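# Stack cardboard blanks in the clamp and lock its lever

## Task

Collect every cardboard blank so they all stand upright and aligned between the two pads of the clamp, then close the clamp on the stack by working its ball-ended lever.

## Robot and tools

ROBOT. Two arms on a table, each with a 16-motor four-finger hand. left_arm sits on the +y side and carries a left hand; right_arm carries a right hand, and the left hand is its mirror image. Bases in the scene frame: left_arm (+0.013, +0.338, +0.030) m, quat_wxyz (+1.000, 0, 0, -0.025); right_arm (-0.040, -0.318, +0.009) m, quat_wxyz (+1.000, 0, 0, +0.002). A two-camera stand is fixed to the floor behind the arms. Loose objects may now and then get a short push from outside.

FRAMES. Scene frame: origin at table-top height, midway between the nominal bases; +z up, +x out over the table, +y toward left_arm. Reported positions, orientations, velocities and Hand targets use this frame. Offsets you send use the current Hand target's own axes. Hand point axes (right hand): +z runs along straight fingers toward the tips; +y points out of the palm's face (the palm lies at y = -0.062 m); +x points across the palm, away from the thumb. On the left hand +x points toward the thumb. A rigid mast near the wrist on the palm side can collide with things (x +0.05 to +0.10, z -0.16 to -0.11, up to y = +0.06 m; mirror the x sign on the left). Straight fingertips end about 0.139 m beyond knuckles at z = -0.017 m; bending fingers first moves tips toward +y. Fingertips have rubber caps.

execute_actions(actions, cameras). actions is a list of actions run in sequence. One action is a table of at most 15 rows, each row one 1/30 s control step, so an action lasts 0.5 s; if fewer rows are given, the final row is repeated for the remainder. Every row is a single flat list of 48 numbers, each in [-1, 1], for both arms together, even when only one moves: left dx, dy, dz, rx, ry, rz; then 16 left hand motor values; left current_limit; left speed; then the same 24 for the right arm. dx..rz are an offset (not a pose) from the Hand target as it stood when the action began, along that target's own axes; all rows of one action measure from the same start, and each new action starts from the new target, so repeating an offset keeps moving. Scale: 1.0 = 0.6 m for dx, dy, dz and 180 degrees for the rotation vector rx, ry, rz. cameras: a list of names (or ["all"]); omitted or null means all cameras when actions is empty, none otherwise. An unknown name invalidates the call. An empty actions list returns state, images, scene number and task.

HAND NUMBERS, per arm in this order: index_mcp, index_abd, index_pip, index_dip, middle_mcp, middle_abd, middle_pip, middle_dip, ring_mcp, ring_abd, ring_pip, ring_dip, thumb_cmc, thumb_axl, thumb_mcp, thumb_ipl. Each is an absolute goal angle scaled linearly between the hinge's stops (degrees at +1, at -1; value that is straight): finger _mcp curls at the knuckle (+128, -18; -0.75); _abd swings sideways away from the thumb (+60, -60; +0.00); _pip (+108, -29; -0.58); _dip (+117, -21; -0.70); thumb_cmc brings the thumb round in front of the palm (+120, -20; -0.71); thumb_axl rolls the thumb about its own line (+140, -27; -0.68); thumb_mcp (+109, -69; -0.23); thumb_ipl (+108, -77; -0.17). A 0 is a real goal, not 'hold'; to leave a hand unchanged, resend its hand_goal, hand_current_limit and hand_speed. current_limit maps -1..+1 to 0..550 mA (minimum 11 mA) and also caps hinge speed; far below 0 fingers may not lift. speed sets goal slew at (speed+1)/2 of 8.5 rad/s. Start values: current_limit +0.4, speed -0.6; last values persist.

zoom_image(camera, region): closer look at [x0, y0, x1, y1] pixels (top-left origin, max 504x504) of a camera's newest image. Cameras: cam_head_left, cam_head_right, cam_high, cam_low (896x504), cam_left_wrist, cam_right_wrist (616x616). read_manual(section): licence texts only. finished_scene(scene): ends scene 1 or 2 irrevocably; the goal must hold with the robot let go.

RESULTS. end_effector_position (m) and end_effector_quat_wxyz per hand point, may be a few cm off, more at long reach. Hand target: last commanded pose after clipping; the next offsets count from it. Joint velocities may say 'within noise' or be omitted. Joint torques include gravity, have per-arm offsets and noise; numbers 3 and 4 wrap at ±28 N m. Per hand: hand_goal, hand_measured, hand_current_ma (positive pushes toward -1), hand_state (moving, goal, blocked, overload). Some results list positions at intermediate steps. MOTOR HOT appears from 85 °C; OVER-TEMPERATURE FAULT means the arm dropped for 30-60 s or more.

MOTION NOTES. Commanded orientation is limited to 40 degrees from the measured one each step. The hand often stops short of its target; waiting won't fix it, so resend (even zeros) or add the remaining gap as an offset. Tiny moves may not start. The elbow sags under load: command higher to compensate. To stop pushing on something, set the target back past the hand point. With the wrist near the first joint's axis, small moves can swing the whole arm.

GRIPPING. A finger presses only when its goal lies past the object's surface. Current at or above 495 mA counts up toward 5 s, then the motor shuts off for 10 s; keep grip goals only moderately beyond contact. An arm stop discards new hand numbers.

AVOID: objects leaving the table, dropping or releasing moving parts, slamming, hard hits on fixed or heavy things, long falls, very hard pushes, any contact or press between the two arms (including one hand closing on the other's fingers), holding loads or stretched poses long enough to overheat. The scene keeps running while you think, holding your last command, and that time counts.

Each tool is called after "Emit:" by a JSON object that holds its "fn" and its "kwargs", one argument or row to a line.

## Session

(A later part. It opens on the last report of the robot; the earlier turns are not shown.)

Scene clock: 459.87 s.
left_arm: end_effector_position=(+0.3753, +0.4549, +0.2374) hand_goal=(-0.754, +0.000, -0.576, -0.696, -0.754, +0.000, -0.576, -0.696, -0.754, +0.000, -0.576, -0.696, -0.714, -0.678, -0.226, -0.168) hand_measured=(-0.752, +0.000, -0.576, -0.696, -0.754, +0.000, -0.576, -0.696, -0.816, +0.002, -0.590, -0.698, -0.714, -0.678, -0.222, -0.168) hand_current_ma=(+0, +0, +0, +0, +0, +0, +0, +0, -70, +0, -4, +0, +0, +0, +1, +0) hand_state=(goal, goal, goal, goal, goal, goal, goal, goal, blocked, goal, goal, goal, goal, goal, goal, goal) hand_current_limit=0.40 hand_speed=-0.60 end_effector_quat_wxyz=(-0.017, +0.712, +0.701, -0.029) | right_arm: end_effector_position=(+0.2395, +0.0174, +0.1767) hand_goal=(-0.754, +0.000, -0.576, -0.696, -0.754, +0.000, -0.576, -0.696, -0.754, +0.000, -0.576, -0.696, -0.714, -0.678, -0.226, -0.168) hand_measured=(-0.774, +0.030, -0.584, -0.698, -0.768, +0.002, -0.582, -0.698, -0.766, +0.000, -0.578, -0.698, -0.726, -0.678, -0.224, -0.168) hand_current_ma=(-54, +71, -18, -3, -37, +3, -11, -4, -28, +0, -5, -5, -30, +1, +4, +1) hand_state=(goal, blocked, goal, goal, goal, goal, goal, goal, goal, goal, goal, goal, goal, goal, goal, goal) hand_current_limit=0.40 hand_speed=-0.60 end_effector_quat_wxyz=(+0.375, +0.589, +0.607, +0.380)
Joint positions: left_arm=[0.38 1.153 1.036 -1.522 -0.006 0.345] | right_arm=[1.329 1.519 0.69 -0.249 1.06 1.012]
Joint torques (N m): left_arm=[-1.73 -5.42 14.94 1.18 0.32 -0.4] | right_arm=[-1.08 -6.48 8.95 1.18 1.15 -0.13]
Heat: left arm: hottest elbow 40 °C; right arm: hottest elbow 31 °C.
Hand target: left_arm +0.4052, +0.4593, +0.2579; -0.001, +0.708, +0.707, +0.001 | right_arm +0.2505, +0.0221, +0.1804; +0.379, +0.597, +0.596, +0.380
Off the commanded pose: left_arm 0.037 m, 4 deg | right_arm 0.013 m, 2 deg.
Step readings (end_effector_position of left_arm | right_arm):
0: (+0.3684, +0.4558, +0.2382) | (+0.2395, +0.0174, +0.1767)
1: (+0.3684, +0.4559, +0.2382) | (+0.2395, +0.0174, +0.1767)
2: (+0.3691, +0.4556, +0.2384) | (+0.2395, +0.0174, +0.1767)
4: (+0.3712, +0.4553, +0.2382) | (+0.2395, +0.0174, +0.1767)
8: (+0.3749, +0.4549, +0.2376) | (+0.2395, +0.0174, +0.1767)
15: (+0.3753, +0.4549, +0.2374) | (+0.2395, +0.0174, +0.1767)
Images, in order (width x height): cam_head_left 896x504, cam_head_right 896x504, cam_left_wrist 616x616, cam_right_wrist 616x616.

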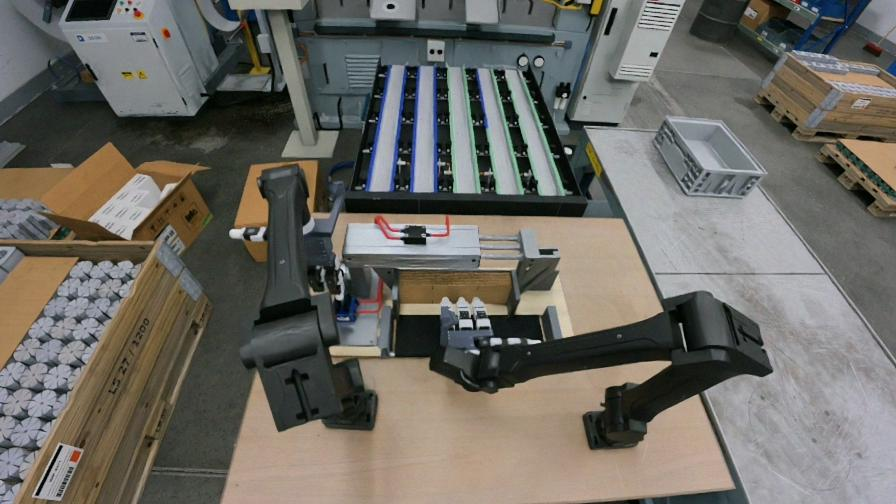

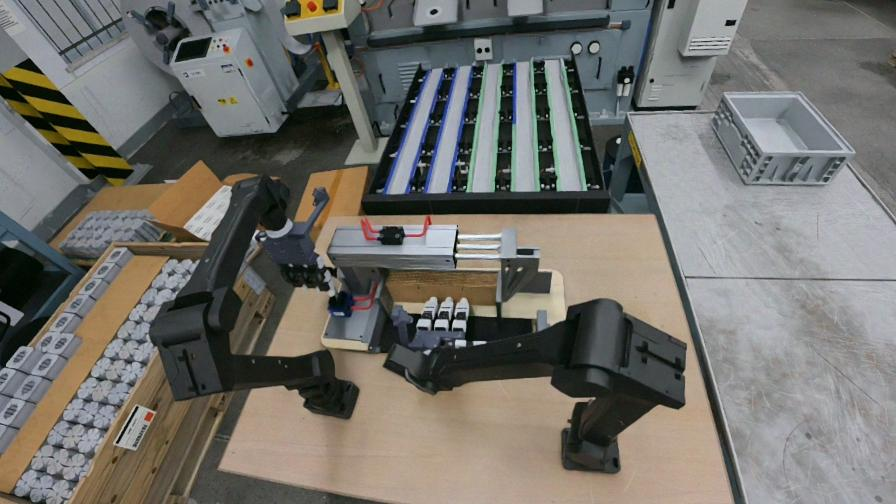

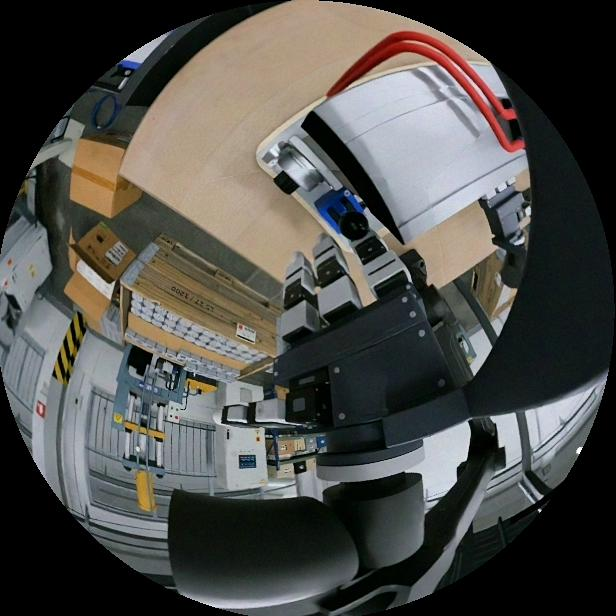

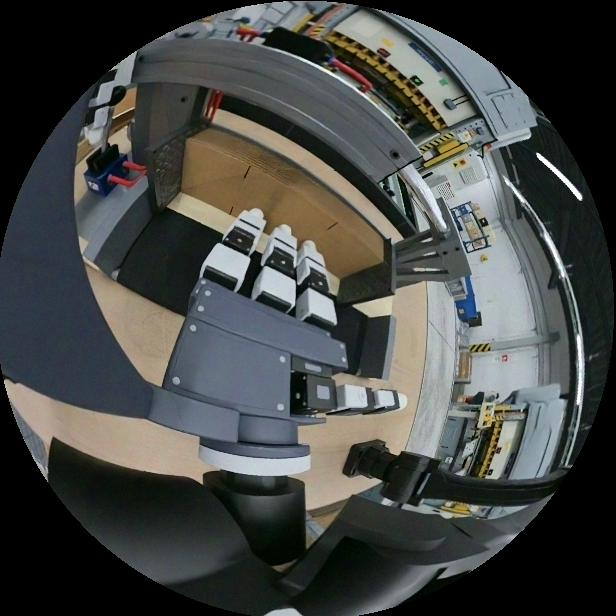

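Emit:
{"fn": "execute_actions", "kwargs": {
  "actions": [
    [[0,-0.1,0,0,0,0,-0.754,0,-0.576,-0.696,-0.754,0,-0.576,-0.696,-0.754,0,-0.576,-0.696,-0.714,-0.678,-0.226,-0.168,0.4,-0.6,0,0,0,0,0,0,-0.754,0,-0.576,-0.696,-0.754,0,-0.576,-0.696,-0.754,0,-0.576,-0.696,-0.714,-0.678,-0.226,-0.168,0.4,-0.6]],
    [[0,-0.1,0,0,0,0,-0.754,0,-0.576,-0.696,-0.754,0,-0.576,-0.696,-0.754,0,-0.576,-0.696,-0.714,-0.678,-0.226,-0.168,0.4,-0.6,0,-0.0106,-0.0226,0,0,0,-0.754,0,-0.576,-0.696,-0.754,0,-0.576,-0.696,-0.754,0,-0.576,-0.696,-0.714,-0.678,-0.226,-0.168,0.4,-0.6]],
    [[0,-0.05,0,0,0,0,-0.754,0,-0.576,-0.696,-0.754,0,-0.576,-0.696,-0.754,0,-0.576,-0.696,-0.714,-0.678,-0.226,-0.168,0.4,-0.6,0,-0.0106,-0.0226,0,0,0,-0.754,0,-0.576,-0.696,-0.754,0,-0.576,-0.696,-0.754,0,-0.576,-0.696,-0.714,-0.678,-0.226,-0.168,0.4,-0.6]]
  ],
  "cameras": ["cam_head_left","cam_head_right","cam_left_wrist","cam_right_wrist"]
}}

Emit:
{"fn": "zoom_image", "kwargs": {
  "camera": "cam_head_left",
  "region": [320, 240, 540, 350]
}}

Emit:
{"fn": "zoom_image", "kwargs": {
  "camera": "cam_right_wrist",
  "region": [180, 120, 380, 320]
}}

Emit:
{"fn": "zoom_image", "kwargs": {
  "camera": "cam_left_wrist",
  "region": [200, 50, 500, 270]
}}

Scene clock: 481.73 s.
left_arm: end_effector_position=(+0.2587, +0.4581, +0.2571) hand_goal=(-0.754, +0.000, -0.576, -0.696, -0.754, +0.000, -0.576, -0.696, -0.754, +0.000, -0.576, -0.696, -0.714, -0.678, -0.226, -0.168) hand_measured=(-0.752, +0.000, -0.576, -0.696, -0.752, +0.000, -0.576, -0.696, -0.754, +0.002, -0.578, -0.698, -0.714, -0.678, -0.222, -0.168) hand_current_ma=(+0, +0, +0, +0, +0, +0, +0, +0, +0, +0, +0, +0, +0, +0, +1, +0) hand_state=(goal, goal, goal, goal, goal, goal, goal, goal, goal, goal, goal, goal, goal, goal, goal, goal) hand_current_limit=0.40 hand_speed=-0.60 end_effector_quat_wxyz=(-0.001, +0.708, +0.706, +0.004) | right_arm: end_effector_position=(+0.2209, +0.0064, +0.1731) hand_goal=(-0.754, +0.000, -0.576, -0.696, -0.754, +0.000, -0.576, -0.696, -0.754, +0.000, -0.576, -0.696, -0.714, -0.678, -0.226, -0.168) hand_measured=(-0.772, +0.004, -0.584, -0.698, -0.768, +0.004, -0.582, -0.698, -0.766, +0.002, -0.578, -0.698, -0.726, -0.678, -0.224, -0.168) hand_current_ma=(-52, +4, -16, -3, -37, +5, -11, -4, -28, +4, -5, -5, -30, +1, +4, +1) hand_state=(goal, goal, goal, goal, goal, goal, goal, goal, goal, goal, goal, goal, goal, goal, goal, goal) hand_current_limit=0.40 hand_speed=-0.60 end_effector_quat_wxyz=(+0.385, +0.595, +0.601, +0.370)
Joint positions: left_arm=[0.596 0.794 0.86 -1.63 -0.004 0.55] | right_arm=[1.375 1.519 0.69 -0.386 1.095 1.15]
Joint torques (N m): left_arm=[1.2 -2.78 10.29 -0.23 0.2 -0.01] | right_arm=[1.2 -7.3 9.47 0.62 1.2 0.04]
Heat: left arm: hottest elbow 41 °C; right arm: hottest elbow 31 °C.
Hand target: left_arm +0.2552, +0.4594, +0.2579; -0.001, +0.708, +0.707, +0.001 | right_arm +0.2205, +0.0221, +0.1804; +0.379, +0.597, +0.596, +0.380
Off the commanded pose: left_arm 0.004 m, 0 deg | right_arm 0.017 m, 1 deg.
Step readings (end_effector_position of left_arm | right_arm):
0: (+0.3755, +0.4549, +0.2375) | (+0.2395, +0.0174, +0.1767)
1: (+0.3754, +0.4549, +0.2375) | (+0.2395, +0.0174, +0.1767)
2: (+0.3747, +0.4548, +0.2384) | (+0.2395, +0.0174, +0.1767)
4: (+0.3704, +0.4543, +0.2394) | (+0.2395, +0.0174, +0.1767)
8: (+0.3550, +0.4544, +0.2503) | (+0.2395, +0.0174, +0.1767)
15: (+0.3486, +0.4569, +0.2607) | (+0.2395, +0.0174, +0.1767)
16: (+0.3479, +0.4567, +0.2597) | (+0.2394, +0.0173, +0.1767)
17: (+0.3448, +0.4564, +0.2582) | (+0.2394, +0.0170, +0.1766)
19: (+0.3328, +0.4565, +0.2530) | (+0.2391, +0.0147, +0.1767)
23: (+0.2987, +0.4572, +0.2488) | (+0.2380, +0.0112, +0.1765)
30: (+0.2880, +0.4580, +0.2566) | (+0.2376, +0.0082, +0.1757)
31: (+0.2877, +0.4580, +0.2565) | (+0.2372, +0.0080, +0.1756)
32: (+0.2863, +0.4580, +0.2562) | (+0.2361, +0.0078, +0.1757)
34: (+0.2800, +0.4585, +0.2547) | (+0.2328, +0.0070, +0.1758)
38: (+0.2633, +0.4591, +0.2542) | (+0.2250, +0.0085, +0.1746)
45: (+0.2586, +0.4588, +0.2571) | (+0.2210, +0.0077, +0.1735)
Images, in order (width x height): cam_head_left 896x504, cam_head_right 896x504, cam_left_wrist 616x616, cam_right_wrist 616x616.

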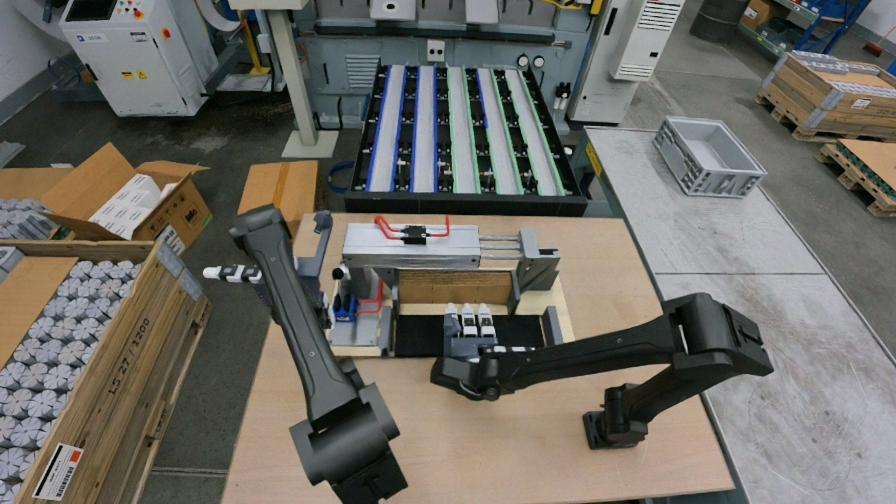

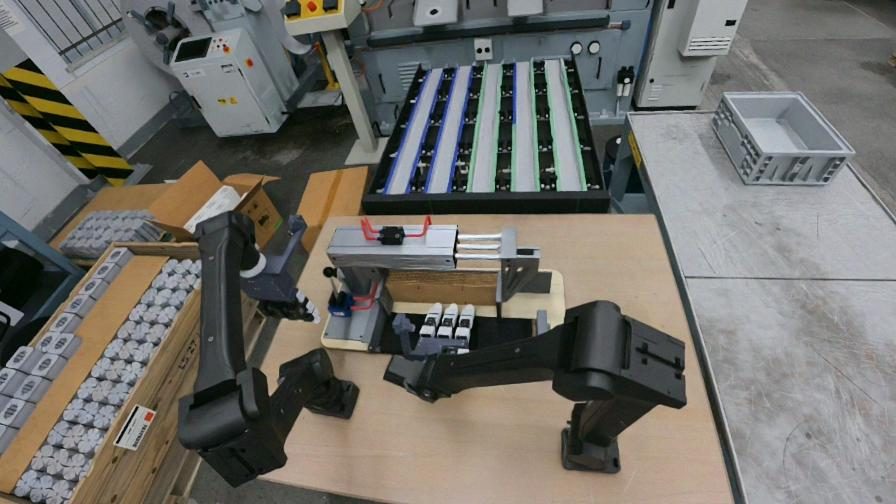

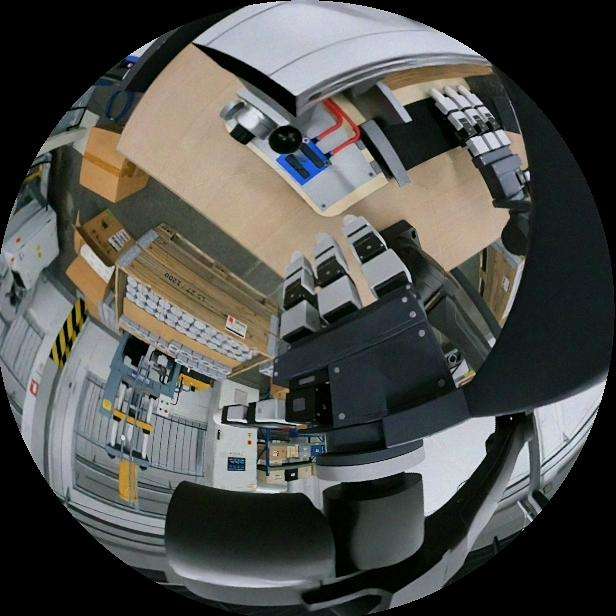

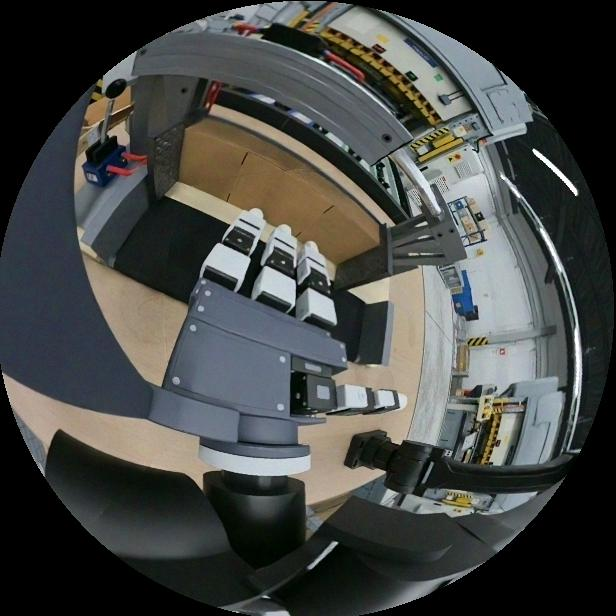

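Scaled by 2.291 from the camera's 896x504 image, which has a finer 1280x720 frame.

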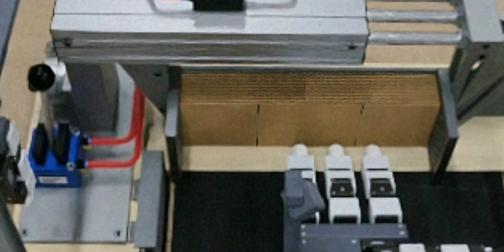

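Scaled by 2.520 from the camera's 616x616 image, which has a finer 880x880 frame.

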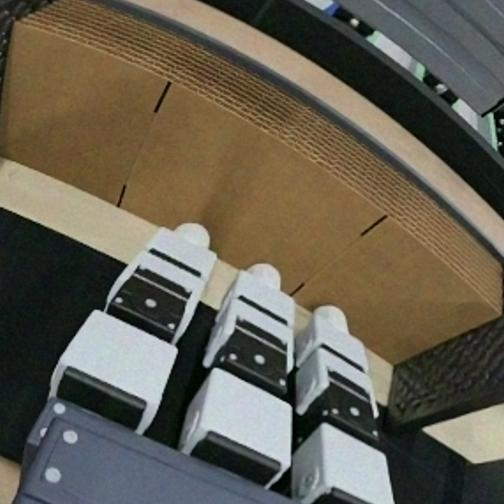

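Scaled by 1.680 from the camera's 616x616 image, which has a finer 880x880 frame.

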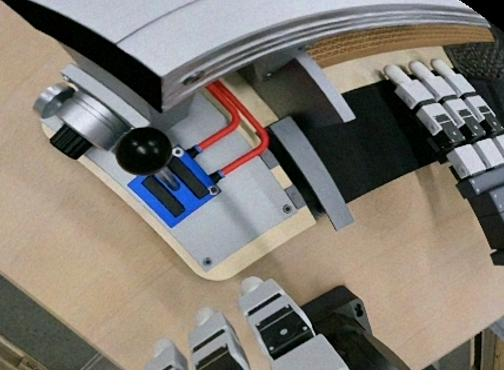

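Emit:
{"fn": "execute_actions", "kwargs": {
  "actions": [
    [[0,-0.03,0,0,0,0,-0.754,0,-0.576,-0.696,-0.754,0,-0.576,-0.696,-0.754,0,-0.576,-0.696,-0.714,-0.678,-0.226,-0.168,0.4,-0.6,0,-0.0353,-0.0755,0,0,0,-0.754,0,-0.576,-0.696,-0.754,0,-0.576,-0.696,-0.754,0,-0.576,-0.696,-0.714,-0.678,-0.226,-0.168,0.4,-0.6]],
    [[0,0,0,0,0,0,-0.754,0,-0.576,-0.696,-0.754,0,-0.576,-0.696,-0.754,0,-0.576,-0.696,-0.714,-0.678,-0.226,-0.168,0.4,-0.6,0,0.0625,-0.1027,0,0,0,-0.754,0,-0.576,-0.696,-0.754,0,-0.576,-0.696,-0.754,0,-0.576,-0.696,-0.714,-0.678,-0.226,-0.168,0.4,-0.6]]
  ],
  "cameras": ["cam_head_left","cam_head_right","cam_high"]
}}

Emit:
{"fn": "zoom_image", "kwargs": {
  "camera": "cam_head_left",
  "region": [320, 240, 540, 350]
}}

Emit:
{"fn": "zoom_image", "kwargs": {
  "camera": "cam_head_right",
  "region": [310, 240, 530, 350]
}}

Scene clock: 500.37 s.
left_arm: end_effector_position=(+0.2408, +0.4586, +0.2569) hand_goal=(-0.754, +0.000, -0.576, -0.696, -0.754, +0.000, -0.576, -0.696, -0.754, +0.000, -0.576, -0.696, -0.714, -0.678, -0.226, -0.168) hand_measured=(-0.752, +0.000, -0.576, -0.696, -0.752, +0.000, -0.576, -0.696, -0.754, +0.002, -0.578, -0.698, -0.714, -0.678, -0.222, -0.168) hand_current_ma=(+0, +0, +0, +0, +0, +0, +0, +0, +0, +0, +0, +0, +0, +0, +1, +0) hand_state=(goal, goal, goal, goal, goal, goal, goal, goal, goal, goal, goal, goal, goal, goal, goal, goal) hand_current_limit=0.40 hand_speed=-0.60 end_effector_quat_wxyz=(-0.001, +0.709, +0.706, +0.003) | right_arm: end_effector_position=(+0.1345, +0.0071, +0.2331) hand_goal=(-0.754, +0.000, -0.576, -0.696, -0.754, +0.000, -0.576, -0.696, -0.754, +0.000, -0.576, -0.696, -0.714, -0.678, -0.226, -0.168) hand_measured=(-0.770, +0.002, -0.584, -0.698, -0.768, +0.004, -0.582, -0.698, -0.766, +0.002, -0.578, -0.698, -0.726, -0.678, -0.224, -0.168) hand_current_ma=(-45, +4, -14, -3, -35, +4, -11, -4, -28, +4, -5, -5, -30, +1, +4, +1) hand_state=(goal, goal, goal, goal, goal, goal, goal, goal, goal, goal, goal, goal, goal, goal, goal, goal) hand_current_limit=0.40 hand_speed=-0.60 end_effector_quat_wxyz=(+0.387, +0.590, +0.601, +0.375)
Joint positions: left_arm=[0.653 0.75 0.842 -1.657 -0.003 0.607] | right_arm=[1.622 1.456 0.835 -1.082 1.135 1.691]
Joint torques (N m): left_arm=[1.26 -2.37 10.24 -0.2 0.2 0.01] | right_arm=[1.96 -6.83 10.22 -0.7 0.98 -0.06]
Heat: left arm: hottest elbow 39 °C; right arm: hottest elbow 31 °C.
Hand target: left_arm +0.2372, +0.4594, +0.2578; -0.001, +0.708, +0.707, +0.001 | right_arm +0.1306, +0.0221, +0.2405; +0.379, +0.597, +0.596, +0.380
Off the commanded pose: left_arm 0.004 m, 0 deg | right_arm 0.017 m, 1 deg.
Step readings (end_effector_position of left_arm | right_arm):
0: (+0.2587, +0.4581, +0.2571) | (+0.2209, +0.0064, +0.1731)
1: (+0.2586, +0.4581, +0.2570) | (+0.2206, +0.0062, +0.1732)
2: (+0.2578, +0.4580, +0.2569) | (+0.2178, +0.0060, +0.1743)
4: (+0.2534, +0.4587, +0.2557) | (+0.2095, +0.0050, +0.1760)
8: (+0.2434, +0.4595, +0.2553) | (+0.1829, +0.0110, +0.1744)
15: (+0.2407, +0.4590, +0.2569) | (+0.1712, +0.0113, +0.1761)
16: (+0.2407, +0.4590, +0.2569) | (+0.1712, +0.0109, +0.1767)
17: (+0.2407, +0.4589, +0.2569) | (+0.1697, +0.0106, +0.1784)
19: (+0.2407, +0.4588, +0.2569) | (+0.1645, +0.0096, +0.1861)
23: (+0.2407, +0.4587, +0.2569) | (+0.1461, +0.0110, +0.2088)
30: (+0.2408, +0.4586, +0.2569) | (+0.1350, +0.0150, +0.2320)
Images, in order (width x height): cam_head_left 896x504, cam_head_right 896x504, cam_high 896x504.

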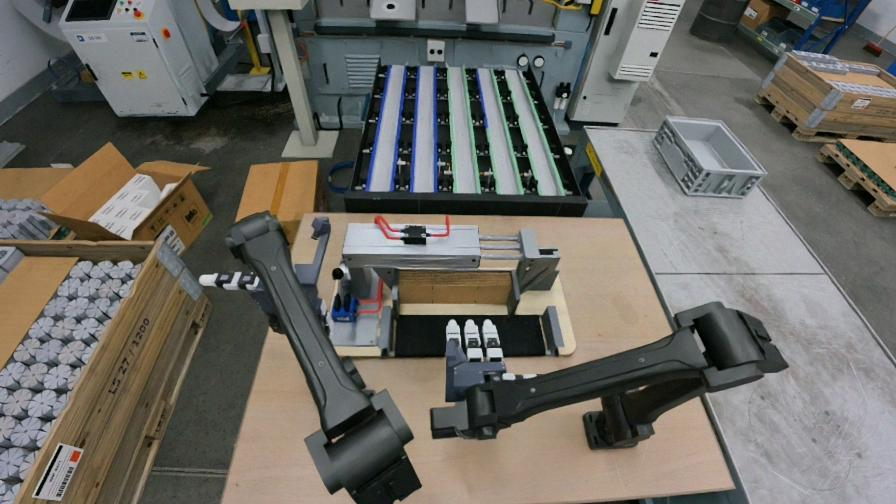

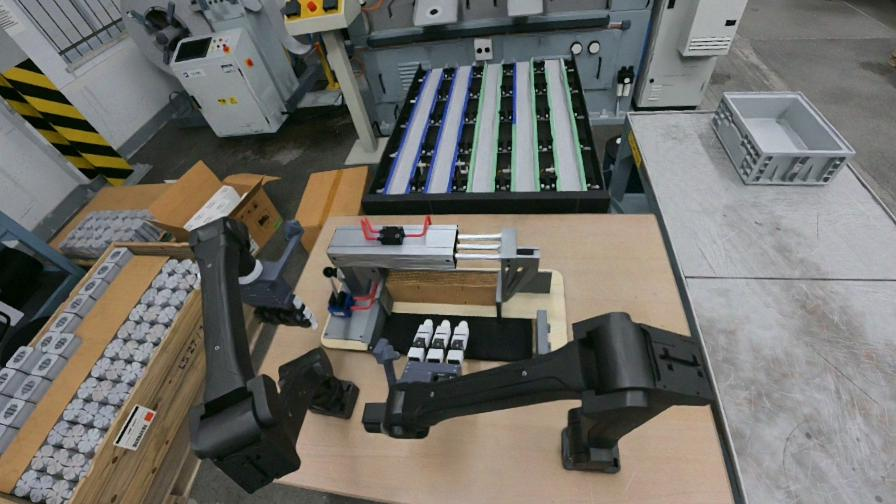

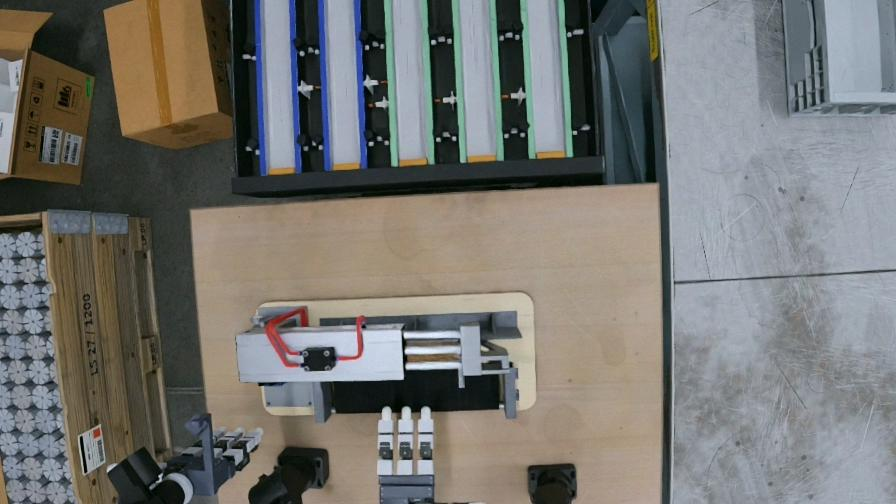

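Scaled by 2.291 from the camera's 896x504 image, which has a finer 1280x720 frame.

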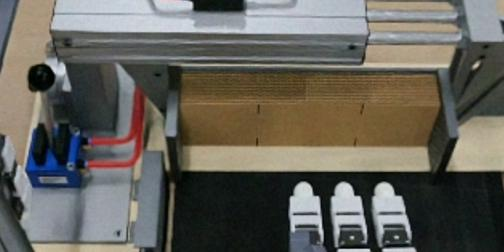

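Scaled by 2.291 from the camera's 896x504 image, which has a finer 1280x720 frame.

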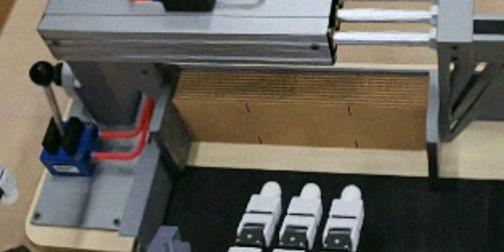

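Emit:
{"fn": "finished_scene", "kwargs": {
  "scene": 2
}}

The scene is finished: the task was done.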